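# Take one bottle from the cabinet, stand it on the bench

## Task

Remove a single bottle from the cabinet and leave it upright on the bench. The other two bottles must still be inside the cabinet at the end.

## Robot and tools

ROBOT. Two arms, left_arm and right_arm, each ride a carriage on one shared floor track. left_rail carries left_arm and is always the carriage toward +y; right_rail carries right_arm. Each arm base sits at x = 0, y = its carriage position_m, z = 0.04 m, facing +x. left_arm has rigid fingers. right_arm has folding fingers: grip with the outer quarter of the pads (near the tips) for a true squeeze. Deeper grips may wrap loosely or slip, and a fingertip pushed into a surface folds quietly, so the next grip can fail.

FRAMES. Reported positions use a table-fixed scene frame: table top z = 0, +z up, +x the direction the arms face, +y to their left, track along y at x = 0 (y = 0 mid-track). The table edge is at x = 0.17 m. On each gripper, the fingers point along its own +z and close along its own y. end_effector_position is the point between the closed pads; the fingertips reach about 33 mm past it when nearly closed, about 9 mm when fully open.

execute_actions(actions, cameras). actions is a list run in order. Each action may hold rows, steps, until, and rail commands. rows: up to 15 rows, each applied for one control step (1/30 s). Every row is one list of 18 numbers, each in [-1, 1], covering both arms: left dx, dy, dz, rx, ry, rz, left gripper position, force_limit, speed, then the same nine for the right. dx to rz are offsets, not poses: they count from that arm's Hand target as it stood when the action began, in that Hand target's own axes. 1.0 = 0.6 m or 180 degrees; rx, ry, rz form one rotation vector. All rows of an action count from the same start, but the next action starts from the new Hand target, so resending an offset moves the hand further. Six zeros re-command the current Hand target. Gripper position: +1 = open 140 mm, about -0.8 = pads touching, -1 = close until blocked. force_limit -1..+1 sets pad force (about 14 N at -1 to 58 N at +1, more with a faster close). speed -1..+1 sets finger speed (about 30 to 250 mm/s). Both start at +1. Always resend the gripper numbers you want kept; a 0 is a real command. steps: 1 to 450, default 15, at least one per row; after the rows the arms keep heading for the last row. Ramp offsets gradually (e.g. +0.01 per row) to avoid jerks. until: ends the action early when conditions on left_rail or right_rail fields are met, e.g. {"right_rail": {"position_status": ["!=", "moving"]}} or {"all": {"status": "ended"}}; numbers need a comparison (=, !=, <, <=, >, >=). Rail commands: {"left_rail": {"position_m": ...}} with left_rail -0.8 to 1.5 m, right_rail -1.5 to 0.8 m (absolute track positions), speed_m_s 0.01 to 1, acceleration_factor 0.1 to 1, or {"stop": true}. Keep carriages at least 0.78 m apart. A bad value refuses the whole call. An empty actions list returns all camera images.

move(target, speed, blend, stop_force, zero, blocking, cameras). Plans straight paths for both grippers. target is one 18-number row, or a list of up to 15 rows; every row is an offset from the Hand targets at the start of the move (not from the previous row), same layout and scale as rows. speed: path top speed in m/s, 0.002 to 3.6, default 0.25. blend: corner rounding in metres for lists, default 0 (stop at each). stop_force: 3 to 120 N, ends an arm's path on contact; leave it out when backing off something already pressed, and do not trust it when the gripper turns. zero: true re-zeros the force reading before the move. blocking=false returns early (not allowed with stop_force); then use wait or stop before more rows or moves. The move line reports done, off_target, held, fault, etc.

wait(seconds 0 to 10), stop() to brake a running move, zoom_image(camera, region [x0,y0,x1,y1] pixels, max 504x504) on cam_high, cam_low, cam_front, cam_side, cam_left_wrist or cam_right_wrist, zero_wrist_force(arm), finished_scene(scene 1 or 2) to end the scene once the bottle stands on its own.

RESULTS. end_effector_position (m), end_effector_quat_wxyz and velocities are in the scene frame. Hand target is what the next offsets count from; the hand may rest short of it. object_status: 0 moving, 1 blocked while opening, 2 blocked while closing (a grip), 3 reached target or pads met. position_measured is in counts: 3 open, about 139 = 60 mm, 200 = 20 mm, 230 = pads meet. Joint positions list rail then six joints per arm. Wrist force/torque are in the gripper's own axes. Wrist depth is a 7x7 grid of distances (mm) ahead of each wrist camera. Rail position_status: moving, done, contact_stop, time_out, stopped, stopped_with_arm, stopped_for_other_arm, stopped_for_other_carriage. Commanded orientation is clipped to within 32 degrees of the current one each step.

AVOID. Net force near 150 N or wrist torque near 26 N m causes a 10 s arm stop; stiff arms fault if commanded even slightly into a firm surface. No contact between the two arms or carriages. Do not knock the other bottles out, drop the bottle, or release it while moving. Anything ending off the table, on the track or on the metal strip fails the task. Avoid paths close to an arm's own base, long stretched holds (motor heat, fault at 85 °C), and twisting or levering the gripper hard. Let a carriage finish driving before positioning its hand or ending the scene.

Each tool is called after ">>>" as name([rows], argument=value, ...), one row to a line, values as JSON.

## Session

>>> execute_actions(actions=[])

Scene clock: 0.00 s.
left_arm: end_effector_position=(+0.3456, +0.9911, +0.5800) position_measured=3 object_status=3 end_effector_quat_wxyz=(+0.000, +0.000, +1.000, +0.000) | right_arm: end_effector_position=(+0.3456, -1.0480, +0.5800) position_measured=3 object_status=3 end_effector_quat_wxyz=(+0.000, +0.000, +1.000, +0.000)
Joint positions: left_arm=[0.964 -0.316 -1.725 0.971 -0.816 -1.571 -0.316] | right_arm=[-1.075 -0.316 -1.725 0.971 -0.816 -1.571 -0.316]
Joint velocities: within noise
Joint torques (N m): no reading
Motor temperatures (°C): left_arm=[36 42 30 45 40 47] | right_arm=[35 40 42 41 34 39]
Wrist force (N): no reading
Wrist torque (N m): no reading
Wrist force, peak (N): no reading
Wrist depth (mm): cam_left_wrist=[615 - - - - 621 624 / - - - - - - - / - - - - 744 - - / - 123 - - 770 - 118 / - - - - - 795 106 / - 1735 1806 930 1916 966 - / - 1916 1851 1883 1867 1867 -] | cam_right_wrist=[664 676 640 - 641 641 643 / 687 - - - 663 674 - / - - - - - 721 - / - 137 - - - - 133 / - 126 - - - - 121 / - - 864 - - - - / - 2005 1988 1971 1908 1780 1849]
Hand target: left_arm +0.3456, +0.9911, +0.5800; +0.000, +0.000, +1.000, +0.000 | right_arm +0.3456, -1.0480, +0.5800; +0.000, +0.000, +1.000, +0.000
Tool commands: left_gripper/position=+1.0 left_gripper/force_limit=+1.0 left_gripper/speed=+1.0 right_gripper/position=+1.0 right_gripper/force_limit=+1.0 right_gripper/speed=+1.0
left_rail: position_m=0.964 position_status=done
right_rail: position_m=-1.075 position_status=done
camera_calibration:
cam_left_wrist: T_world_to_cam=[[-0.00587021, 0.99903, -0.0436342, -0.948519], [0.936271, 0.0208171, 0.350662, -0.548151], [0.35123, -0.038795, -0.935485, 0.607396], [0, 0, 0, 1]] pos_world=[0.294314, 0.982574, 0.719037]
cam_right_wrist: T_world_to_cam=[[0.0403854, 0.998349, -0.040834, 1.07004], [0.944804, -0.0248572, 0.326693, -0.534381], [0.325138, -0.0517738, -0.944248, 0.520475], [0, 0, 0, 1]] pos_world=[0.292444, -1.05461, 0.70973]

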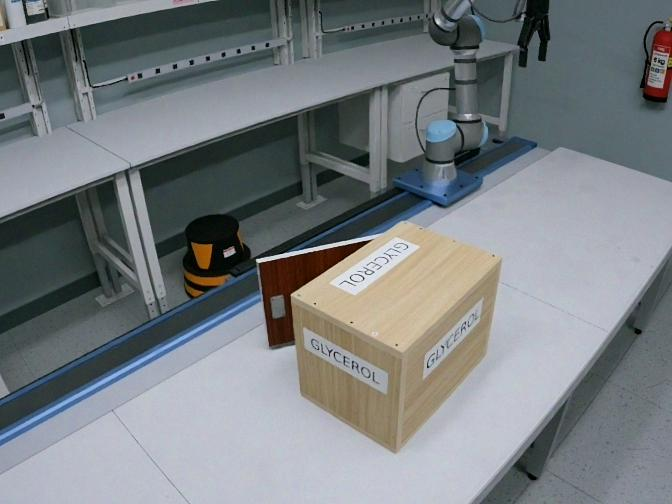

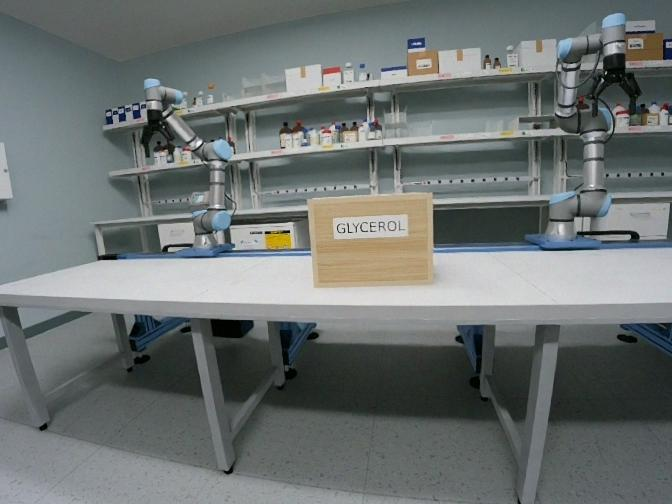

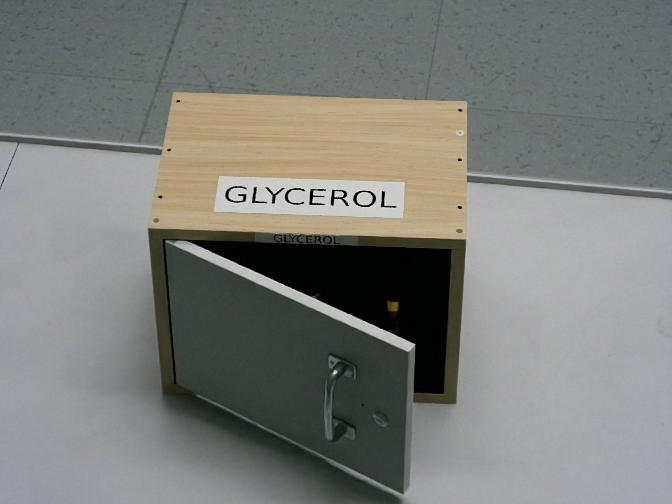

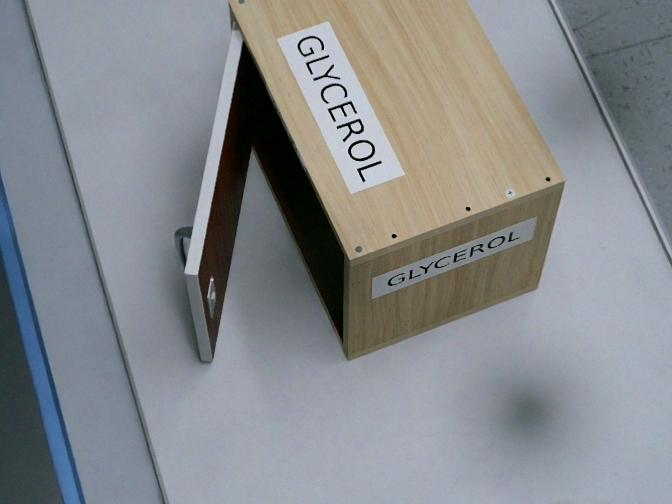

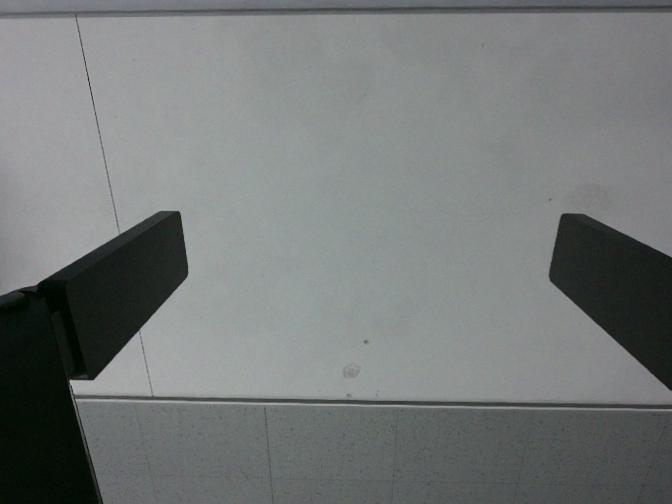

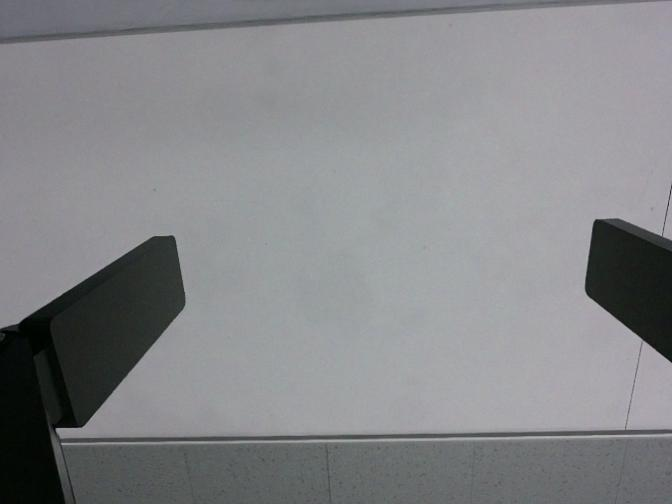

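>>> execute_actions([
  {"left_rail":{"position_m":-0.38,"acceleration_factor":0.6},"right_rail":{"position_m":-1.45,"acceleration_factor":0.6},"steps":5},
  {"steps":200,"until":{"all":{"status":"ended"}}},
])

>>> move([
  [0.026,0.255,0.217,0,0,0,-0.95,-1,0,0,0,0,0,0,0,1,1,1],
  [0.026,0.255,0.617,0,0,0,-0.95,-1,0,0,0,0,0,0,0,1,1,1],
], speed=0.25, blend=[0.04,0], cameras=["cam_side","cam_front"])

Scene clock: 34.03 s.
left_arm: end_effector_position=(+0.3456, -0.3527, +0.5800) position_measured=3 object_status=3 end_effector_quat_wxyz=(+0.000, +0.000, +1.000, +0.000) | right_arm: end_effector_position=(+0.3456, -1.4228, +0.5800) position_measured=3 object_status=3 end_effector_quat_wxyz=(+0.000, +0.000, +1.000, +0.000)
Joint positions: left_arm=[-0.38 -0.316 -1.725 0.971 -0.816 -1.571 -0.316] | right_arm=[-1.45 -0.316 -1.725 0.971 -0.816 -1.571 -0.316]
Joint torques (N m): left_arm=[0.03 -13.29 -19.82 -2.61 0.03 0.08] | right_arm=[1.19 -12.54 -20.61 -2.87 0.09 -0.09]
Wrist force (N): left_arm=[0.2 -0.2 0.1] | right_arm=[0.1 0.0 0.2]
Wrist torque (N m): left_arm=[-0.05 -0.03 0.00] | right_arm=[-0.01 -0.03 0.00]
Wrist force, peak (N): left_arm=[0.3 1.8 0.2] | right_arm=[0.2 2.2 0.0]
Wrist depth (mm): cam_left_wrist=[633 633 637 621 633 599 615 / - 668 - - - - - / 708 - 691 - - 688 688 / - 118 739 - 660 449 124 / - - - - - 476 106 / - 1620 1791 1735 1644 508 495 / - 1916 1985 1950 1883 1916 -] | cam_right_wrist=[1395 1387 659 659 - - - / 1472 - - - - - - / 1549 1491 - - 687 - - / 1657 146 - 748 736 798 133 / - 126 890 - - 787 121 / - 1988 840 - - - - / 1971 1988 1924 2039 1924 1971 1807]
Hand target: left_arm +0.3456, -0.3527, +0.5800; +0.000, +0.000, +1.000, +0.000 | right_arm +0.3456, -1.4228, +0.5800; +0.000, +0.000, +1.000, +0.000
Tool commands: left_gripper/position=+1.0 left_gripper/force_limit=+1.0 left_gripper/speed=+1.0 right_gripper/position=+1.0 right_gripper/force_limit=+1.0 right_gripper/speed=+1.0
left_rail: position_m=-0.380 position_status=done
right_rail: position_m=-1.450 position_status=done

Scene clock: 36.57 s.
left_arm: end_effector_position=(+0.3300, -0.1998, +0.2099) position_measured=233 object_status=3 end_effector_quat_wxyz=(+0.000, +0.000, +1.000, +0.000) | right_arm: end_effector_position=(+0.3456, -1.4228, +0.5800) position_measured=3 object_status=3 end_effector_quat_wxyz=(+0.000, +0.000, +1.000, +0.000)
Joint positions: left_arm=[-0.38 0.138 -1.884 2.104 -1.792 -1.571 0.138] | right_arm=[-1.45 -0.316 -1.725 0.971 -0.816 -1.571 -0.316]
Joint torques (N m): left_arm=[8.21 -2.68 -16.98 -4.5 2.02 2.74] | right_arm=[0.25 -13.2 -19.46 -2.96 -0.05 -0.13]
Wrist force (N): left_arm=[-0.1 -0.3 0.3] | right_arm=[0.1 0.3 -0.1]
Wrist torque (N m): left_arm=[-0.05 0.02 -0.08] | right_arm=[0.06 -0.03 0.00]
Wrist force, peak (N): left_arm=[0.5 -0.3 2.2] | right_arm=[0.1 0.2 0.2]
Wrist depth (mm): cam_left_wrist=[303 308 307 305 300 297 123 / 328 318 - 322 316 189 126 / 349 347 343 342 344 338 262 / 367 372 367 118 353 360 355 / 406 - 79 75 88 95 358 / - - - - - - - / - 58 - - - - -] | cam_right_wrist=[1387 1262 663 - - 704 631 / 1463 1395 674 - 683 680 693 / 1519 1539 - 732 702 - - / 1623 145 - 734 760 - 133 / - 134 798 - - - 121 / - 1878 840 852 843 - - / 2056 1988 1955 1908 1893 1955 1878]
Hand target: left_arm +0.3300, -0.1998, +0.2098; +0.000, +0.000, +1.000, +0.000 | right_arm +0.3456, -1.4228, +0.5800; +0.000, +0.000, +1.000, +0.000
Off the commanded pose: left_arm 0.000 m, 0 deg | right_arm 0.000 m, 0 deg.
left_rail: position_m=-0.380 position_status=done
right_rail: position_m=-1.450 position_status=done
move: done
Images, in order (width x height): cam_front 672x504, cam_side 672x504.

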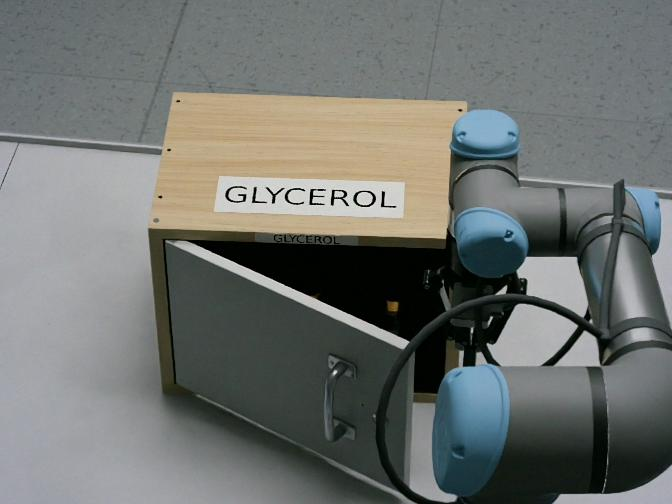

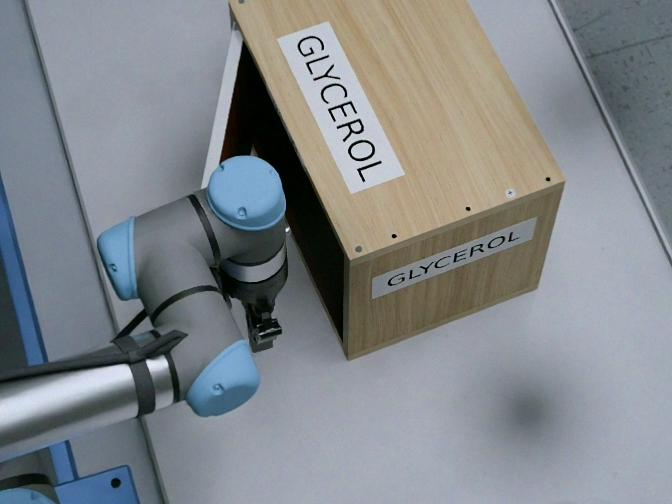

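>>> move([
  [0.083,0.183,0,0,0,0,-0.95,-1,0,0,0,0,0,0,0,1,1,1],
  [0.222,0.305,0,0,0,0,-0.95,-1,0,0,0,0,0,0,0,1,1,1],
  [0.322,0.522,0,0,0,0,-0.95,-1,0,0,0,0,0,0,0,1,1,1],
  [0.333,0.687,0,0,0,0,-0.95,-1,0,0,0,0,0,0,0,1,1,1],
], speed=[0.07,0.07,0.09,0.07], blend=0.012, stop_force=40, cameras=["cam_high","cam_front","cam_side"])

Scene clock: 50.37 s.
left_arm: end_effector_position=(+0.1302, +0.2124, +0.2098) position_measured=233 object_status=3 end_effector_quat_wxyz=(+0.000, +0.000, +1.000, +0.000) | right_arm: end_effector_position=(+0.3456, -1.4228, +0.5800) position_measured=3 object_status=3 end_effector_quat_wxyz=(+0.000, +0.000, +1.000, +0.000)
Joint positions: left_arm=[-0.38 1.133 -1.307 1.544 -1.807 -1.571 1.133] | right_arm=[-1.45 -0.316 -1.725 0.971 -0.816 -1.571 -0.316]
Joint torques (N m): left_arm=[9.59 -30.72 -33.68 -1.4 -1.41 2.77] | right_arm=[-0.26 -12.01 -20.23 -2.97 -0.09 -0.09]
Wrist force (N): left_arm=[-0.3 -1.7 0.4] | right_arm=[0.0 0.1 0.0]
Wrist torque (N m): left_arm=[-0.16 0.01 -0.06] | right_arm=[0.01 0.00 0.00]
Wrist force, peak (N): left_arm=[-1.7 -1.9 0.4] | right_arm=[0.4 0.0 0.2]
Wrist depth (mm): cam_left_wrist=[308 294 301 298 295 286 96 / 341 341 337 334 307 139 94 / 364 356 352 351 237 131 79 / - 365 362 118 159 111 82 / 405 - 79 75 88 - 74 / - - - - - - - / - 58 - - - - -] | cam_right_wrist=[1387 1549 646 661 - 643 - / 1472 - - 672 - 672 652 / 1569 1539 - - - 716 704 / 1623 145 - - - - 134 / - 134 803 - - - 121 / - 1807 - 846 - 840 - / 1955 1988 1939 1939 1864 1971 1849]
Hand target: left_arm +0.1302, +0.2124, +0.2098; +0.000, +0.000, +1.000, +0.000 | right_arm +0.3456, -1.4228, +0.5800; +0.000, +0.000, +1.000, +0.000
Off the commanded pose: left_arm 0.000 m, 0 deg | right_arm 0.000 m, 0 deg.
left_rail: position_m=-0.380 position_status=done
right_rail: position_m=-1.450 position_status=done
move: done
Images, in order (width x height): cam_high 672x504, cam_front 672x504, cam_side 672x504.

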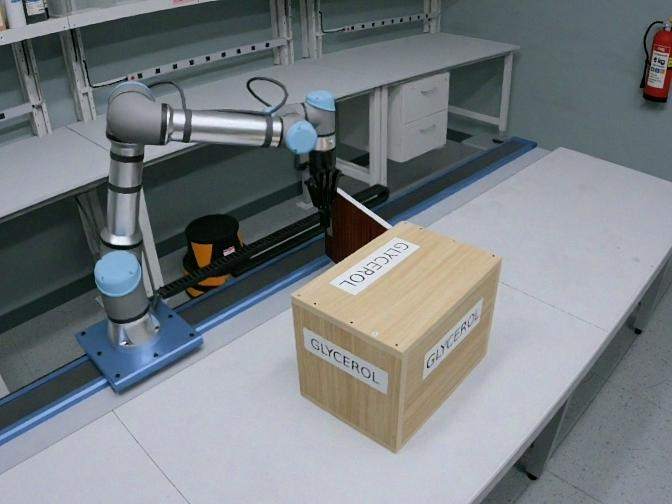

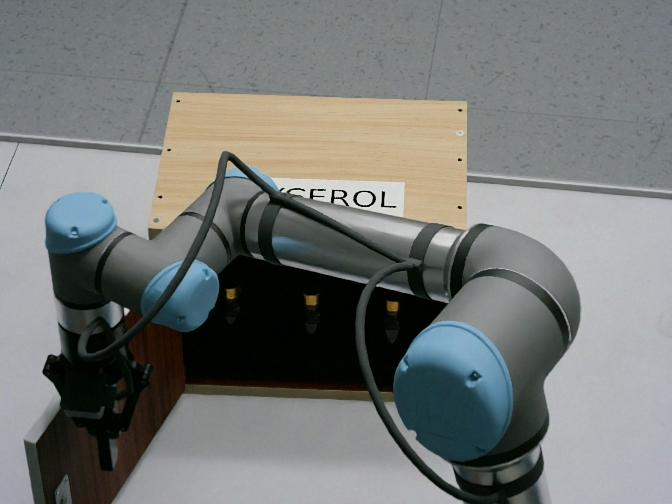

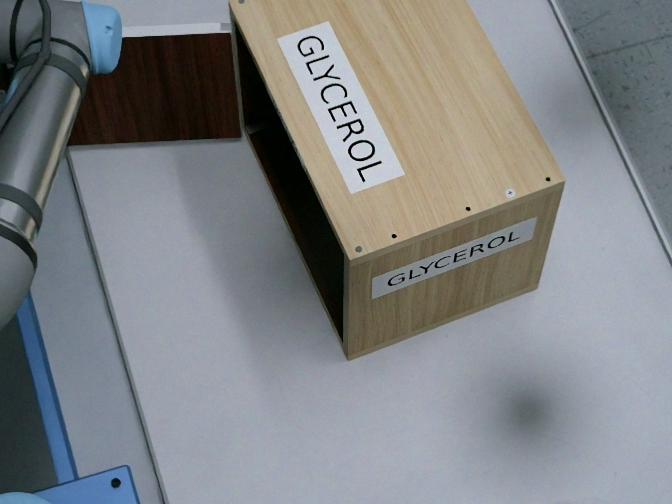

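>>> move([
  [-0.083,-0.254,-0.2,0,0,0,-0.95,-1,0,0,0,0,0,0,0,1,1,1],
  [-0.25,-0.3207,0.066,0,-0.389,0,-0.1,-1,0,0,0,0,0,0,0,1,1,1],
], speed=0.25, blend=[0.04,0], cameras=["cam_left_wrist"])

Scene clock: 70.70 s.
left_arm: end_effector_position=(+0.2802, +0.0200, +0.1702) position_measured=141 object_status=0 end_effector_quat_wxyz=(+0.574, +0.000, +0.819, +0.000) | right_arm: end_effector_position=(+0.3456, -1.4228, +0.5800) position_measured=3 object_status=3 end_effector_quat_wxyz=(+0.000, +0.000, +1.000, +0.000)
Joint positions: left_arm=[-0.38 1.262 -1.127 2.391 -3.531 -2.68 0.819] | right_arm=[-1.45 -0.316 -1.725 0.971 -0.816 -1.571 -0.316]
Joint torques (N m): left_arm=[-9.51 -22.65 -1.4 -4.4 0.06 -2.49] | right_arm=[-0.93 -11.56 -19.74 -2.92 -0.47 0.13]
Wrist force (N): left_arm=[-0.9 1.5 1.3] | right_arm=[0.1 0.0 -0.1]
Wrist torque (N m): left_arm=[0.40 0.06 0.14] | right_arm=[0.00 -0.01 0.00]
Wrist force, peak (N): left_arm=[0.1 1.7 1.8] | right_arm=[0.3 0.3 -0.4]
Wrist depth (mm): cam_left_wrist=[319 309 302 294 287 279 251 / 484 355 357 355 384 349 251 / 810 360 444 563 543 407 250 / 3734 323 109 562 150 376 249 / - 94 111 559 508 75 80 / - 76 307 309 309 - 63 / - - - - - - -] | cam_right_wrist=[1395 680 643 645 - - - / 1482 691 - 680 - - - / 1510 1348 - 663 - 729 702 / 1634 136 - 782 774 725 133 / - 125 - - - 785 121 / - 1807 - - - - - / 1988 2385 2005 1955 2092 1955 1924]
Hand target: left_arm +0.2802, +0.0200, +0.1702; +0.574, +0.000, +0.819, +0.000 | right_arm +0.3456, -1.4228, +0.5800; +0.000, +0.000, +1.000, +0.000
Off the commanded pose: left_arm 0.000 m, 0 deg | right_arm 0.000 m, 0 deg.
left_rail: position_m=-0.380 position_status=done
right_rail: position_m=-1.450 position_status=done
move: done
camera_calibration:
cam_left_wrist: T_world_to_cam=[[0.0390006, 0.99903, -0.0204279, -0.0131512], [-0.0096449, 0.0208189, 0.999737, -0.168472], [0.999193, -0.0387933, 0.0104475, -0.133328], [0, 0, 0, 1]] pos_world=[0.132109, 0.0114736, 0.169552]
Images, in order (width x height): cam_left_wrist 672x504.

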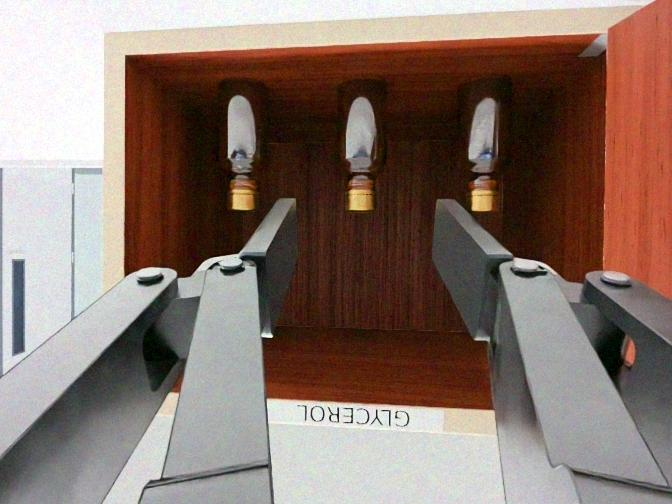

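>>> move([
  [0.0373,-0.001,0.2441,0,0,0,-0.1,-1,0,0,0,0,0,0,0,1,1,1],
  [0.0376,-0.001,0.395,0,0,0,-0.1,-1,0,0,0,0,0,0,0,1,1,1],
], speed=[0.15,0.04], stop_force=7, cameras=["cam_left_wrist"])

Scene clock: 80.97 s.
left_arm: end_effector_position=(+0.4952, +0.0194, +0.0680) position_measured=141 object_status=3 end_effector_quat_wxyz=(+0.574, +0.000, +0.819, +0.000) | right_arm: end_effector_position=(+0.3456, -1.4228, +0.5800) position_measured=3 object_status=3 end_effector_quat_wxyz=(+0.000, +0.000, +1.000, +0.000)
Joint positions: left_arm=[-0.38 0.799 -0.694 2.124 -4.092 -2.31 0.338] | right_arm=[-1.45 -0.316 -1.725 0.971 -0.816 -1.571 -0.316]
Joint torques (N m): left_arm=[-9.49 -36.11 -14.06 -4.5 1.02 -2.53] | right_arm=[-1.13 -11.87 -19.8 -3.1 -0.64 0.02]
Wrist force (N): left_arm=[-0.9 1.6 1.4] | right_arm=[0.0 0.0 -0.1]
Wrist torque (N m): left_arm=[0.44 0.05 0.15] | right_arm=[0.01 0.00 0.00]
Wrist force, peak (N): left_arm=[-0.5 1.6 2.6] | right_arm=[0.4 0.1 -0.1]
Wrist depth (mm): cam_left_wrist=[- 88 88 87 87 87 92 / 138 134 149 132 132 131 130 / 138 151 278 135 138 266 140 / - 151 110 135 132 333 141 / - 94 111 139 135 75 80 / - 76 360 147 145 - 63 / - - - 354 351 - -] | cam_right_wrist=[1437 672 672 655 638 633 - / 1491 - 695 687 695 672 666 / 1539 1371 723 - - - - / 1623 147 - - 752 - 133 / - 127 - 817 750 828 121 / - 1878 852 846 855 - - / 1971 1988 2022 1908 1939 1908 1864]
Hand target: left_arm +0.4952, +0.0194, +0.0680; +0.574, +0.000, +0.819, +0.000 | right_arm +0.3456, -1.4228, +0.5800; +0.000, +0.000, +1.000, +0.000
Off the commanded pose: left_arm 0.000 m, 0 deg | right_arm 0.000 m, 0 deg.
left_rail: position_m=-0.380 position_status=done
right_rail: position_m=-1.450 position_status=done
move: done
camera_calibration:
cam_left_wrist: T_world_to_cam=[[0.0390006, 0.99903, -0.0204279, -0.0230247], [-0.0096449, 0.0208189, 0.999737, -0.0642125], [0.999193, -0.0387933, 0.0104475, -0.34711], [0, 0, 0, 1]] pos_world=[0.347109, 0.0108736, 0.0673517]
Images, in order (width x height): cam_left_wrist 672x504.

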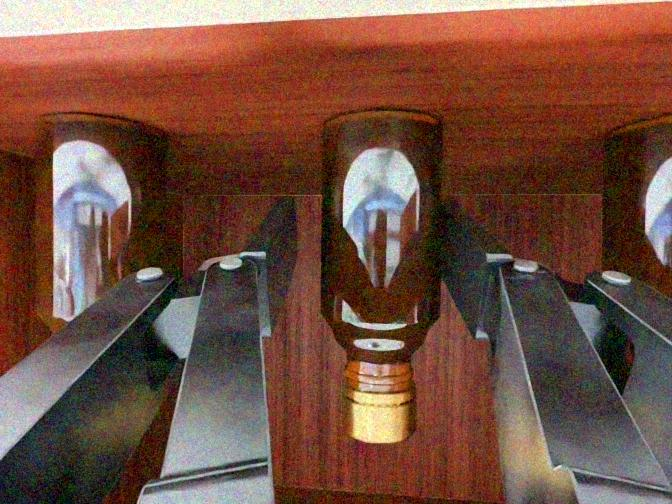

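>>> move(target=[0,0.009,0.003,0,0,0,-0.1,-1,0,0,0,0,0,0,0,1,1,1], speed=0.03)

>>> execute_actions([
  {"rows":[[0,0,0,0,0,0,-1,-0.6,-1,0,0,0,0,0,0,1,1,1]],"steps":70},
], cameras=["cam_left_wrist"])

Scene clock: 86.43 s.
left_arm: end_effector_position=(+0.4969, +0.0247, +0.0674) position_measured=141 object_status=3 end_effector_quat_wxyz=(+0.574, +0.000, +0.819, +0.000) | right_arm: end_effector_position=(+0.3456, -1.4228, +0.5800) position_measured=3 object_status=3 end_effector_quat_wxyz=(+0.000, +0.000, +1.000, +0.000)
Joint positions: left_arm=[-0.38 0.805 -0.69 2.109 -4.077 -2.315 0.341] | right_arm=[-1.45 -0.316 -1.725 0.971 -0.816 -1.571 -0.316]
Joint torques (N m): left_arm=[10.04 -35.8 -15.03 -1.73 -2.62 2.72] | right_arm=[-1.22 -11.44 -20.25 -2.86 -0.65 -0.15]
Wrist force (N): left_arm=[-0.5 1.6 1.3] | right_arm=[0.0 0.1 0.0]
Wrist torque (N m): left_arm=[0.44 0.01 0.07] | right_arm=[0.02 0.00 0.00]
Wrist force, peak (N): left_arm=[-0.7 1.8 1.5] | right_arm=[0.2 0.2 0.2]
Wrist depth (mm): cam_left_wrist=[- 87 87 86 86 86 91 / 133 133 132 130 130 129 128 / 138 156 274 132 187 263 139 / - 157 110 134 133 332 136 / - 94 111 134 134 75 80 / - 76 358 141 344 - 63 / - - - 353 347 - -] | cam_right_wrist=[1379 1348 666 670 633 - 638 / 1472 706 - - - - - / 1529 743 - - 757 - - / 1634 146 782 - 762 - 134 / - 134 - - 777 811 121 / - 1864 - - 823 - - / 1971 1988 2111 1878 1878 1893 1878]
Hand target: left_arm +0.4969, +0.0248, +0.0674; +0.574, +0.000, +0.819, +0.000 | right_arm +0.3456, -1.4228, +0.5800; +0.000, +0.000, +1.000, +0.000
Off the commanded pose: left_arm 0.000 m, 0 deg | right_arm 0.000 m, 0 deg.
left_rail: position_m=-0.380 position_status=done
right_rail: position_m=-1.450 position_status=done
move: done

Scene clock: 88.97 s.
left_arm: end_effector_position=(+0.4969, +0.0248, +0.0674) position_measured=161 object_status=2 end_effector_quat_wxyz=(+0.574, +0.000, +0.819, +0.000) | right_arm: end_effector_position=(+0.3456, -1.4228, +0.5800) position_measured=3 object_status=3 end_effector_quat_wxyz=(+0.000, +0.000, +1.000, +0.000)
Joint positions: left_arm=[-0.38 0.805 -0.69 2.109 -4.077 -2.315 0.341] | right_arm=[-1.45 -0.316 -1.725 0.971 -0.816 -1.571 -0.316]
Joint torques (N m): left_arm=[5.75 -36.31 -11.67 -1.33 1.27 2] | right_arm=[-2.22 -11.03 -20.11 -3.07 -0.83 0.06]
Wrist force (N): left_arm=[-1.6 0.9 0.0] | right_arm=[0.0 0.0 0.1]
Wrist torque (N m): left_arm=[0.38 0.05 0.11] | right_arm=[-0.01 0.00 0.00]
Wrist force, peak (N): left_arm=[-3.4 1.3 -0.6] | right_arm=[0.3 0.2 0.3]
Wrist depth (mm): cam_left_wrist=[- 87 87 86 86 85 91 / 133 133 132 130 130 129 128 / 138 156 274 131 187 263 139 / - 156 118 132 133 334 135 / - 87 87 134 133 86 80 / - 68 - 142 - - 70 / - - - 354 - - -] | cam_right_wrist=[1403 680 645 - 626 - - / 1463 721 - - 695 663 - / 1539 1482 - 772 - - 732 / 1645 146 - 745 736 748 133 / - 126 - - 782 - 121 / - 1878 871 864 - - - / 1971 1893 1924 1893 1878 1864 1878]
Hand target: left_arm +0.4969, +0.0248, +0.0674; +0.574, +0.000, +0.819, +0.000 | right_arm +0.3456, -1.4228, +0.5800; +0.000, +0.000, +1.000, +0.000
Off the commanded pose: left_arm 0.000 m, 0 deg | right_arm 0.000 m, 0 deg.
left_rail: position_m=-0.380 position_status=done
right_rail: position_m=-1.450 position_status=done
camera_calibration:
cam_left_wrist: T_world_to_cam=[[0.0390006, 0.99903, -0.0204279, -0.028498], [-0.0096449, 0.0208189, 0.999737, -0.0637087], [0.999193, -0.0387933, 0.0104475, -0.348593], [0, 0, 0, 1]] pos_world=[0.348809, 0.0162736, 0.0667517]
Images, in order (width x height): cam_left_wrist 672x504.

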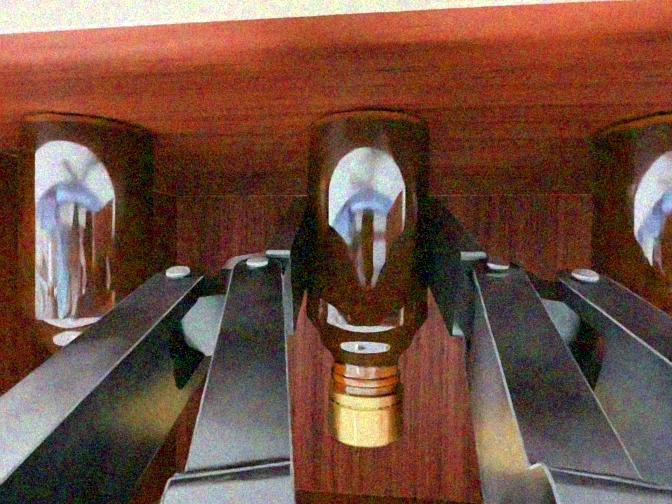

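>>> move([
  [-0.0235,0,-0.0086,0,0,0,-1,-0.6,-1,0,0,0,0,0,0,1,1,1],
  [0.0763,0,-0.2827,0,0,0,-1,-0.6,-1,0,0,0,0,0,0,1,1,1],
], speed=[0.04,0.1], blend=[0.003,0], stop_force=20, cameras=["cam_side","cam_left_wrist"])

>>> move(target=[0.0627,0,0.0228,0,0,0,-1,-0.6,-1,0,0,0,0,0,0,1,1,1], speed=0.015, stop_force=4, cameras=["cam_side","cam_left_wrist"])

Scene clock: 100.13 s.
left_arm: end_effector_position=(+0.3219, +0.0248, +0.0823) position_measured=161 object_status=2 end_effector_quat_wxyz=(+0.574, +0.000, +0.819, +0.000) | right_arm: end_effector_position=(+0.3456, -1.4228, +0.5800) position_measured=3 object_status=3 end_effector_quat_wxyz=(+0.000, +0.000, +1.000, +0.000)
Joint positions: left_arm=[-0.38 1.164 -0.798 2.32 -3.92 -2.612 0.67] | right_arm=[-1.45 -0.316 -1.725 0.971 -0.816 -1.571 -0.316]
Joint torques (N m): left_arm=[8.58 -50.21 4.31 -1.77 -3.83 2.6] | right_arm=[-1.6 -11.97 -19.74 -2.94 -0.88 0.01]
Wrist force (N): left_arm=[2.3 1.7 2.4] | right_arm=[0.1 -0.1 0.0]
Wrist torque (N m): left_arm=[0.43 -0.07 0.07] | right_arm=[-0.03 -0.02 -0.01]
Wrist force, peak (N): left_arm=[3.0 1.6 2.4] | right_arm=[0.3 0.1 -0.2]
Wrist depth (mm): cam_left_wrist=[151 150 149 149 148 147 146 / 231 229 207 187 203 222 220 / 277 304 310 131 249 300 254 / 278 342 118 132 133 303 252 / - 87 87 134 134 86 80 / - 68 - 142 - - 70 / - - - 345 - - -] | cam_right_wrist=[1411 682 672 670 652 - - / 1529 1559 - 750 689 680 693 / 1580 1754 - - 725 760 716 / 1590 136 - - - - 134 / - 126 - - - - 121 / - 1908 - 852 834 - - / 1988 1955 1893 1908 1864 1924 1864]
Hand target: left_arm +0.3219, +0.0248, +0.0823; +0.574, +0.000, +0.819, +0.000 | right_arm +0.3456, -1.4228, +0.5800; +0.000, +0.000, +1.000, +0.000
Off the commanded pose: left_arm 0.000 m, 0 deg | right_arm 0.000 m, 0 deg.
left_rail: position_m=-0.380 position_status=done
right_rail: position_m=-1.450 position_status=done
move: done
camera_calibration:
cam_left_wrist: T_world_to_cam=[[0.0390006, 0.99903, -0.0204279, -0.0213646], [-0.0096449, 0.0208189, 0.999737, -0.0802936], [0.999193, -0.0387933, 0.0104475, -0.17379], [0, 0, 0, 1]] pos_world=[0.173709, 0.0162736, 0.0816517]
Images, in order (width x height): cam_side 672x504, cam_left_wrist 672x504.

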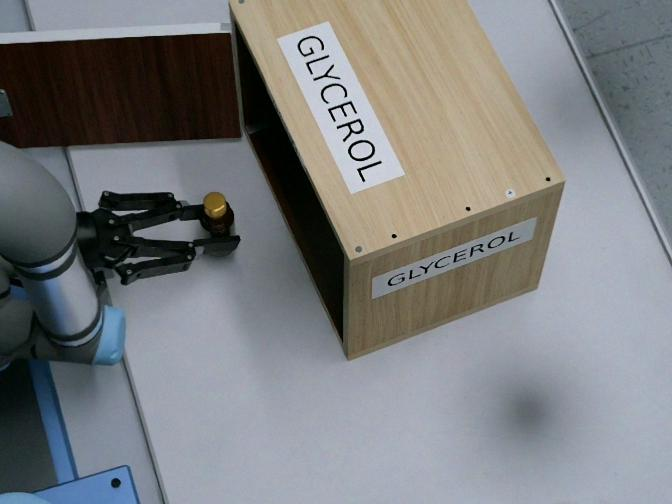

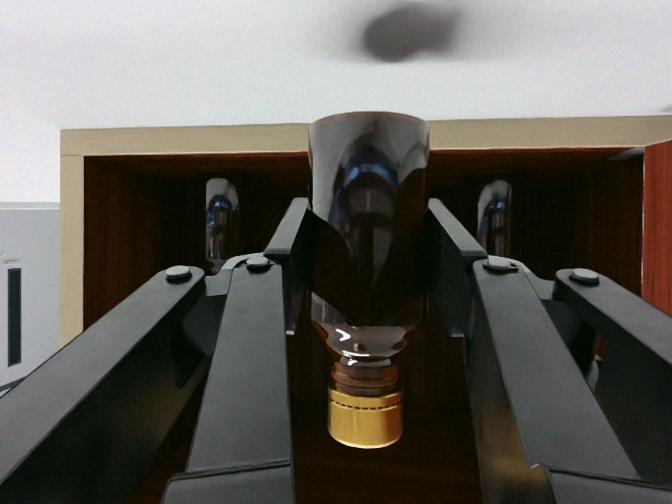

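Scene clock: 103.37 s.
left_arm: end_effector_position=(+0.3219, +0.0248, +0.0504) position_measured=161 object_status=2 end_effector_quat_wxyz=(+0.574, +0.000, +0.819, +0.000) | right_arm: end_effector_position=(+0.3456, -1.4228, +0.5800) position_measured=3 object_status=3 end_effector_quat_wxyz=(+0.000, +0.000, +1.000, +0.000)
Joint positions: left_arm=[-0.38 1.164 -0.697 2.293 -3.995 -2.612 0.67] | right_arm=[-1.45 -0.316 -1.725 0.971 -0.816 -1.571 -0.316]
Joint torques (N m): left_arm=[7.66 -50.99 5.76 -1.74 -2.38 0.86] | right_arm=[-2.31 -12.14 -20.55 -2.93 -0.92 -0.12]
Wrist force (N): left_arm=[2.5 1.4 2.2] | right_arm=[0.1 0.1 0.0]
Wrist torque (N m): left_arm=[0.38 -0.10 0.07] | right_arm=[0.01 -0.01 0.00]
Wrist force, peak (N): left_arm=[3.2 1.4 2.4] | right_arm=[0.4 0.1 0.2]
Wrist depth (mm): cam_left_wrist=[- 89 89 88 94 87 87 / 137 136 135 131 133 132 131 / 273 266 257 132 191 238 231 / 275 342 118 132 133 303 266 / - 87 87 134 134 86 80 / - 68 - 142 - - 70 / - - - 398 - - -] | cam_right_wrist=[1420 678 659 - 674 612 - / 1482 700 695 - - - - / 1529 1754 752 - 706 693 - / 1623 145 767 - 750 - 133 / - 126 823 817 777 - 121 / - 1704 - 800 834 - - / 1988 2039 2022 1924 1955 1893 1849]
Hand target: left_arm +0.3219, +0.0248, +0.0504; +0.574, +0.000, +0.819, +0.000 (not the last commanded pose) | right_arm +0.3456, -1.4228, +0.5800; +0.000, +0.000, +1.000, +0.000
Off the commanded pose: left_arm 0.008 m, 0 deg | right_arm 0.000 m, 0 deg.
left_rail: position_m=-0.380 position_status=done
right_rail: position_m=-1.450 position_status=done
move: held (left_arm; a check stopped the path); limits=held
pose unreachable (left arm): on one or more control steps of this call, first in action 0 (counted from 0), this arm could not follow its commanded pose, so it was not sent that pose on those steps. It may still have moved: this result reports where it is.
cause: moving toward the commanded pose would bring a part of the arm (just beyond joint 5 (wrist 1)) too close to the robot's own body.
camera_calibration:
cam_left_wrist: T_world_to_cam=[[0.0390985, 0.999026, -0.0204304, -0.0220355], [-0.00954282, 0.0208184, 0.999738, -0.0483202], [0.99919, -0.0388932, 0.0103475, -0.173449], [0, 0, 0, 1]] pos_world=[0.173709, 0.016274, 0.0496521]
Images, in order (width x height): cam_side 672x504, cam_left_wrist 672x504.

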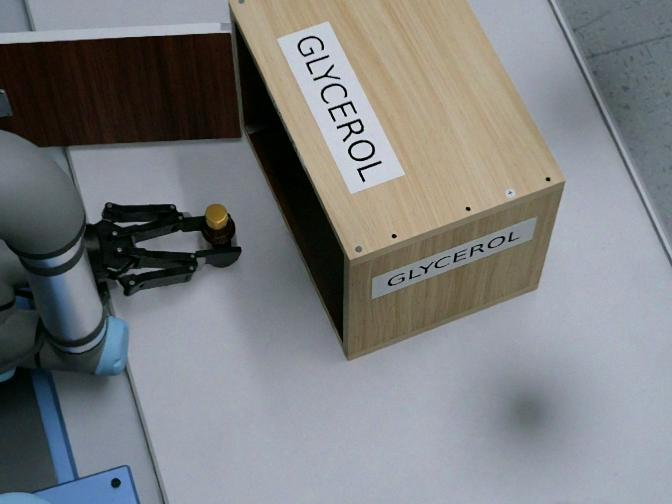

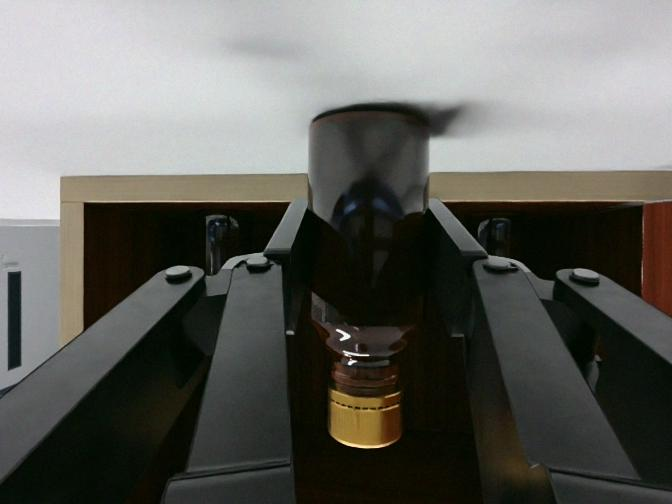

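>>> move([
  [-0.0078,0,-0.0029,0,0,0,-1,-0.6,-1,0,0,0,0,0,0,1,1,1],
  [-0.0306,0,0.0598,0,0,0,-1,-0.6,-1,0,0,0,0,0,0,1,1,1],
], speed=0.05)

>>> move(target=[0.0266,0,0.0097,0,0,0,-1,-0.6,-1,0,0,0,0,0,0,1,1,1], speed=0.01, stop_force=4, cameras=["cam_left_wrist"])

Scene clock: 112.50 s.
left_arm: end_effector_position=(+0.3618, +0.0248, +0.0554) position_measured=161 object_status=2 end_effector_quat_wxyz=(+0.574, +0.000, +0.819, +0.000) | right_arm: end_effector_position=(+0.3456, -1.4228, +0.5800) position_measured=3 object_status=3 end_effector_quat_wxyz=(+0.000, +0.000, +1.000, +0.000)
Joint positions: left_arm=[-0.38 1.071 -0.694 2.261 -4.059 -2.54 0.559] | right_arm=[-1.45 -0.316 -1.725 0.971 -0.816 -1.571 -0.316]
Joint torques (N m): left_arm=[-9.28 -33.44 -10.92 -5 -0.15 -2.35] | right_arm=[-2.47 -12.24 -20.17 -2.96 -1.05 -0.13]
Wrist force (N): left_arm=[2.4 1.7 2.2] | right_arm=[0.3 0.0 0.0]
Wrist torque (N m): left_arm=[0.43 -0.10 0.15] | right_arm=[0.00 -0.06 -0.01]
Wrist force, peak (N): left_arm=[2.8 1.8 2.5] | right_arm=[0.3 -0.1 0.2]
Wrist depth (mm): cam_left_wrist=[- 99 106 98 97 97 96 / 169 151 150 135 134 146 145 / 231 225 220 131 204 203 198 / 251 303 118 132 133 261 258 / - 87 87 134 134 86 80 / - 68 - 142 - - 70 / - - - 388 - - -] | cam_right_wrist=[1395 1403 666 - - - - / 1420 - - - - - 659 / 1559 752 743 - 716 743 718 / 1634 145 755 767 - - 133 / - 126 - - 792 - 121 / - 1908 855 - 837 - - / 1971 1955 1924 1939 1908 1955 1878]
Hand target: left_arm +0.3619, +0.0248, +0.0554; +0.574, +0.000, +0.819, +0.000 | right_arm +0.3456, -1.4228, +0.5800; +0.000, +0.000, +1.000, +0.000
Off the commanded pose: left_arm 0.000 m, 0 deg | right_arm 0.000 m, 0 deg.
left_rail: position_m=-0.380 position_status=done
right_rail: position_m=-1.450 position_status=done
move: done

Scene clock: 113.03 s.
left_arm: end_effector_position=(+0.3618, +0.0248, +0.0553) position_measured=161 object_status=2 end_effector_quat_wxyz=(+0.574, +0.000, +0.819, +0.000) | right_arm: end_effector_position=(+0.3456, -1.4228, +0.5800) position_measured=3 object_status=3 end_effector_quat_wxyz=(+0.000, +0.000, +1.000, +0.000)
Joint positions: left_arm=[-0.38 1.07 -0.694 2.261 -4.059 -2.54 0.559] | right_arm=[-1.45 -0.316 -1.725 0.971 -0.816 -1.571 -0.316]
Joint torques (N m): left_arm=[-1.82 -48.93 -1.33 -1.89 -1.29 -0.74] | right_arm=[-3.14 -11.78 -20.12 -2.97 -1.13 0]
Wrist force (N): left_arm=[2.6 1.6 2.3] | right_arm=[0.0 0.2 0.1]
Wrist torque (N m): left_arm=[0.42 -0.10 0.15] | right_arm=[0.03 0.00 0.00]
Wrist force, peak (N): left_arm=[2.6 1.9 2.4] | right_arm=[0.2 0.2 -0.1]
Wrist depth (mm): cam_left_wrist=[- 99 106 98 97 97 96 / 151 150 150 134 134 146 145 / 232 225 220 131 206 203 198 / 249 301 118 132 133 262 258 / - 87 87 134 134 86 80 / - 68 - 142 - - 70 / - - - 390 - - -] | cam_right_wrist=[1403 678 631 - - - - / 1463 712 685 - - - 650 / 1559 1510 732 - - - - / 1634 136 - 817 752 752 133 / - 126 - 843 - - 121 / - 1878 - - - - - / 1988 1971 1908 1955 1864 1849 1955]
Hand target: left_arm +0.3618, +0.0248, +0.0554; +0.574, +0.000, +0.819, +0.000 (not the last commanded pose) | right_arm +0.3456, -1.4228, +0.5800; +0.000, +0.000, +1.000, +0.000
Off the commanded pose: left_arm 0.017 m, 0 deg | right_arm 0.000 m, 0 deg.
left_rail: position_m=-0.380 position_status=done
right_rail: position_m=-1.450 position_status=done
move: held (left_arm; a check stopped the path); limits=held
pose unreachable (left arm): on one or more control steps of this call, first in action 0 (counted from 0), this arm could not follow its commanded pose, so it was not sent that pose on those steps. It may still have moved: this result reports where it is.
cause: moving toward the commanded pose would bring a part of the arm (just beyond joint 5 (wrist 1)) too close to the robot's own body.
camera_calibration:
cam_left_wrist: T_world_to_cam=[[0.0390985, 0.999026, -0.0204304, -0.0234973], [-0.00954282, 0.0208184, 0.999738, -0.0529372], [0.99919, -0.0388932, 0.0103475, -0.213468], [0, 0, 0, 1]] pos_world=[0.213709, 0.016274, 0.0546521]
Images, in order (width x height): cam_left_wrist 672x504.

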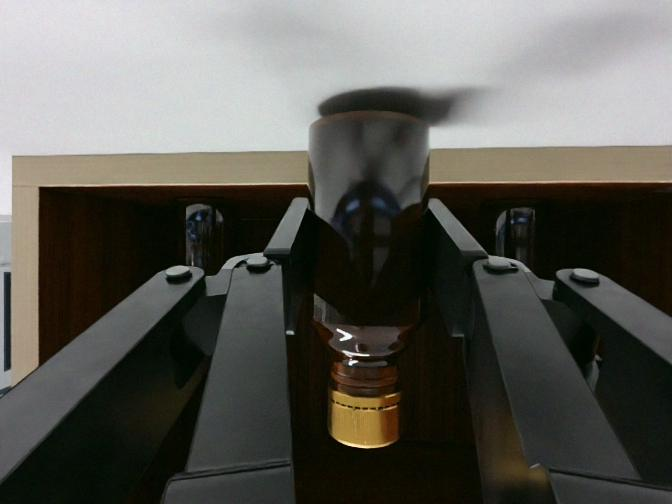

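>>> move(target=[-0.0627,0,-0.0228,0,0,0,-1,-0.6,-1,0,0,0,0,0,0,1,1,1], speed=0.1)

>>> execute_actions([
  {"right_rail":{"position_m":-1.5},"steps":5},
  {"steps":90,"until":{"all":{"status":"ended"}}},
  {"left_rail":{"position_m":-0.7,"acceleration_factor":0.25,"speed_m_s":0.25},"steps":5},
  {"steps":200,"until":{"left_rail":{"position_status":["!=","moving"]}}},
], cameras=["cam_side"])

Scene clock: 131.27 s.
left_arm: end_effector_position=(+0.3618, +0.0248, +0.0953) position_measured=161 object_status=2 end_effector_quat_wxyz=(+0.574, +0.000, +0.819, +0.000) | right_arm: end_effector_position=(+0.3456, -1.4228, +0.5800) position_measured=3 object_status=3 end_effector_quat_wxyz=(+0.000, +0.000, +1.000, +0.000)
Joint positions: left_arm=[-0.38 1.07 -0.818 2.292 -3.968 -2.54 0.559] | right_arm=[-1.45 -0.316 -1.725 0.971 -0.816 -1.571 -0.316]
Joint torques (N m): left_arm=[-3 -52.19 2.38 -1.87 -2.1 2.82] | right_arm=[-2.58 -12.02 -20.94 -2.98 -1.23 -0.12]
Wrist force (N): left_arm=[2.3 1.5 2.3] | right_arm=[0.2 0.0 -0.1]
Wrist torque (N m): left_arm=[0.39 -0.07 0.06] | right_arm=[0.00 -0.03 -0.01]
Wrist force, peak (N): left_arm=[3.7 1.6 2.5] | right_arm=[0.3 0.1 -0.2]
Wrist depth (mm): cam_left_wrist=[175 174 174 174 161 172 170 / 231 226 220 211 208 208 206 / 248 312 294 131 302 266 274 / 250 301 118 132 133 266 257 / - 87 87 134 134 86 80 / - 68 - 141 - - 70 / - - - 323 - - -] | cam_right_wrist=[1411 678 672 - - - 582 / 1454 691 687 691 - - - / 1549 1454 - - 732 - - / 1645 136 785 - - - 134 / - 126 - - - - 121 / - 1821 - - - - - / 2039 2005 2005 1893 1893 1849 1924]
Hand target: left_arm +0.3618, +0.0248, +0.0954; +0.574, +0.000, +0.819, +0.000 | right_arm +0.3456, -1.4228, +0.5800; +0.000, +0.000, +1.000, +0.000
Off the commanded pose: left_arm 0.000 m, 0 deg | right_arm 0.000 m, 0 deg.
left_rail: position_m=-0.380 position_status=done
right_rail: position_m=-1.450 position_status=done
move: done

Scene clock: 134.03 s.
left_arm: end_effector_position=(+0.3618, -0.2952, +0.0954) position_measured=161 object_status=2 end_effector_quat_wxyz=(+0.574, +0.000, +0.819, +0.000) | right_arm: end_effector_position=(+0.3456, -1.4728, +0.5800) position_measured=3 object_status=3 end_effector_quat_wxyz=(+0.000, +0.000, +1.000, +0.000)
Joint positions: left_arm=[-0.7 1.071 -0.818 2.293 -3.967 -2.54 0.559] | right_arm=[-1.5 -0.316 -1.725 0.971 -0.816 -1.571 -0.316]
Joint torques (N m): left_arm=[7.52 -48.6 -2.21 -3.19 -1.4 2.68] | right_arm=[-3.54 -12.28 -19.35 -3.03 -1.14 -0.12]
Wrist force (N): left_arm=[2.2 1.4 2.2] | right_arm=[0.3 0.2 -0.2]
Wrist torque (N m): left_arm=[0.38 -0.06 0.06] | right_arm=[0.04 -0.05 0.00]
Wrist force, peak (N): left_arm=[2.6 2.2 2.4] | right_arm=[0.3 1.5 -0.1]
Wrist depth (mm): cam_left_wrist=[175 175 173 174 173 172 170 / 268 268 266 218 236 235 222 / 566 456 - 131 137 281 266 / - 3934 102 132 133 255 270 / - 87 87 134 134 86 80 / - 68 - 141 - - 70 / - - - - - - -] | cam_right_wrist=[1395 1395 623 654 - - 685 / 1446 1549 - - - - - / 1529 1529 795 - - 702 716 / 1645 145 - - 780 - 133 / - 134 - - - - 121 / - 1780 887 861 823 858 - / 2005 1988 1971 1939 1955 1924 1893]
Hand target: left_arm +0.3618, -0.2952, +0.0954; +0.574, +0.000, +0.819, +0.000 | right_arm +0.3456, -1.4728, +0.5800; +0.000, +0.000, +1.000, +0.000
Tool commands: left_gripper/position=-1.0 left_gripper/force_limit=-0.6 left_gripper/speed=-1.0 right_gripper/position=+1.0 right_gripper/force_limit=+1.0 right_gripper/speed=+1.0
Off the commanded pose: left_arm 0.000 m, 0 deg | right_arm 0.000 m, 0 deg.
left_rail: position_m=-0.700 speed_m_s=0.25 position_status=done
right_rail: position_m=-1.500 position_status=done
Images, in order (width x height): cam_side 672x504.

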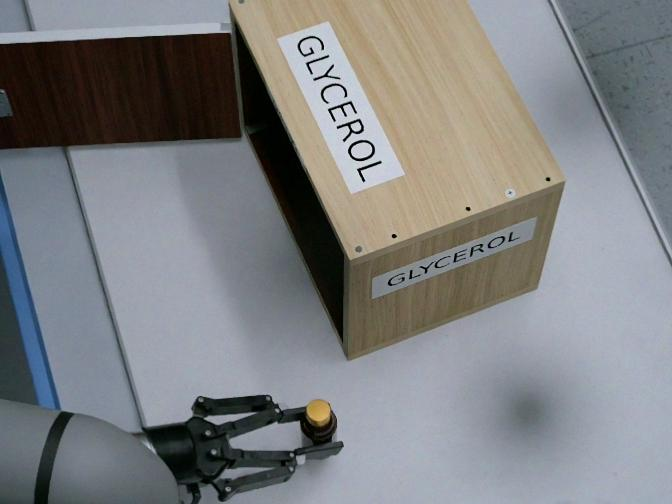

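>>> move([
  [-0.0655,0,0.1802,0,0,0,-1,-0.6,-1,0,0,0,0,0,0,1,1,1],
  [-0.0044,0,0.2024,0,0,0,-1,-0.6,-1,0,0,0,0,0,0,1,1,1],
], speed=[0.12,0.05])

>>> move(target=[0.0188,0,0.0068,0,0,0,-1,-0.6,-1,0,0,0,0,0,0,1,1,1], speed=0.01, stop_force=4, cameras=["cam_left_wrist","cam_side"])

Scene clock: 143.07 s.
left_arm: end_effector_position=(+0.4768, -0.2952, +0.0565) position_measured=161 object_status=2 end_effector_quat_wxyz=(+0.574, +0.000, +0.819, +0.000) | right_arm: end_effector_position=(+0.3456, -1.4728, +0.5800) position_measured=3 object_status=3 end_effector_quat_wxyz=(+0.000, +0.000, +1.000, +0.000)
Joint positions: left_arm=[-0.7 0.839 -0.666 2.128 -4.105 -2.345 0.364] | right_arm=[-1.5 -0.316 -1.725 0.971 -0.816 -1.571 -0.316]
Joint torques (N m): left_arm=[-8.97 -37.39 -14.37 -5.03 0.6 -2.46] | right_arm=[-3.44 -12.58 -21 -2.87 -1.16 0.02]
Wrist force (N): left_arm=[2.2 1.7 2.2] | right_arm=[0.0 0.0 -0.1]
Wrist torque (N m): left_arm=[0.44 -0.06 0.15] | right_arm=[0.01 -0.01 0.00]
Wrist force, peak (N): left_arm=[3.2 1.6 2.4] | right_arm=[0.2 0.0 -0.4]
Wrist depth (mm): cam_left_wrist=[- 100 107 99 99 92 98 / 154 153 152 137 136 149 147 / 417 319 316 132 216 259 185 / 3553 4320 101 132 133 259 175 / - 87 87 134 134 86 80 / - 68 - 141 - - 70 / - - - - - - -] | cam_right_wrist=[1395 1379 670 - 659 661 - / 1500 1472 685 - - - - / 1569 1519 721 732 - - 712 / 1612 145 - - - - 133 / - 134 - 757 780 874 121 / - 1864 - - 849 - - / 2022 1988 1924 1893 1835 1939 1821]
Hand target: left_arm +0.4768, -0.2952, +0.0564; +0.574, +0.000, +0.819, +0.000 | right_arm +0.3456, -1.4728, +0.5800; +0.000, +0.000, +1.000, +0.000
Off the commanded pose: left_arm 0.000 m, 0 deg | right_arm 0.000 m, 0 deg.
left_rail: position_m=-0.700 speed_m_s=0.25 position_status=done
right_rail: position_m=-1.500 position_status=done
move: done

Scene clock: 144.90 s.
left_arm: end_effector_position=(+0.4768, -0.2952, +0.0494) position_measured=161 object_status=2 end_effector_quat_wxyz=(+0.574, +0.000, +0.819, +0.000) | right_arm: end_effector_position=(+0.3456, -1.4728, +0.5800) position_measured=3 object_status=3 end_effector_quat_wxyz=(+0.000, +0.000, +1.000, +0.000)
Joint positions: left_arm=[-0.7 0.839 -0.647 2.122 -4.118 -2.345 0.364] | right_arm=[-1.5 -0.316 -1.725 0.971 -0.816 -1.571 -0.316]
Joint torques (N m): left_arm=[-5.88 -52.45 4.97 -0.53 -0.47 -0.45] | right_arm=[-2.98 -11.87 -20.78 -2.89 -1.32 -0.19]
Wrist force (N): left_arm=[-5.4 1.9 0.5] | right_arm=[0.2 0.1 0.2]
Wrist torque (N m): left_arm=[0.40 0.19 0.20] | right_arm=[0.02 -0.03 0.00]
Wrist force, peak (N): left_arm=[-12.0 1.8 -3.1] | right_arm=[0.3 -0.3 0.0]
Wrist depth (mm): cam_left_wrist=[- 87 93 92 92 85 85 / 133 133 132 131 130 129 142 / 282 230 275 131 187 259 184 / - 4789 108 132 133 257 175 / - 87 87 134 133 86 80 / - 68 - 141 - - 70 / - - - 3389 - - -] | cam_right_wrist=[1387 1340 640 - 648 695 - / 1491 1529 708 704 800 - 683 / 1529 1519 729 732 725 - 708 / 1612 145 - 765 750 - 133 / - 126 - - - 825 122 / - 1864 - - - 840 - / 2005 2039 1955 2005 1893 1878 1878]
Hand target: left_arm +0.4768, -0.2952, +0.0494; +0.574, +0.000, +0.819, +0.000 (not the last commanded pose) | right_arm +0.3456, -1.4728, +0.5800; +0.000, +0.000, +1.000, +0.000
Off the commanded pose: left_arm 0.005 m, 0 deg | right_arm 0.000 m, 0 deg.
left_rail: position_m=-0.700 speed_m_s=0.25 position_status=done
right_rail: position_m=-1.500 position_status=done
move: contact (left_arm)
camera_calibration:
cam_left_wrist: T_world_to_cam=[[0.0390985, 0.999026, -0.0204304, 0.291572], [-0.00954282, 0.0208184, 0.999738, -0.0391795], [0.99919, -0.0388932, 0.0103475, -0.340759], [0, 0, 0, 1]] pos_world=[0.328709, -0.303726, 0.0486521]
Images, in order (width x height): cam_side 672x504, cam_left_wrist 672x504.

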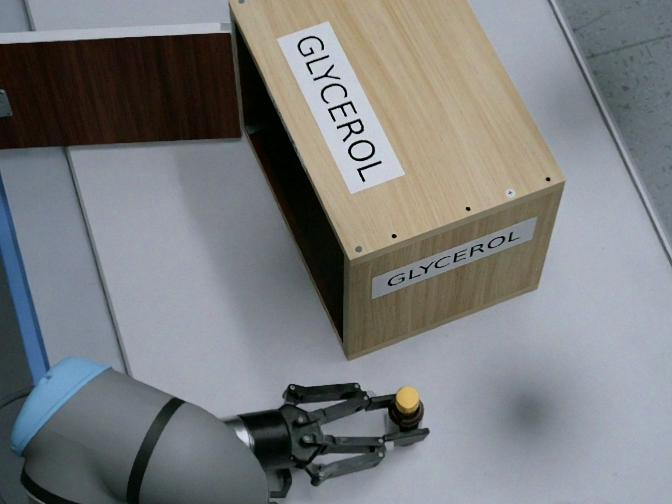

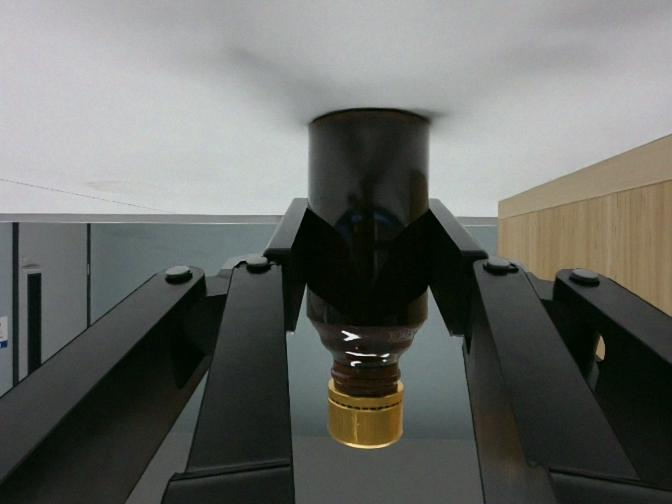

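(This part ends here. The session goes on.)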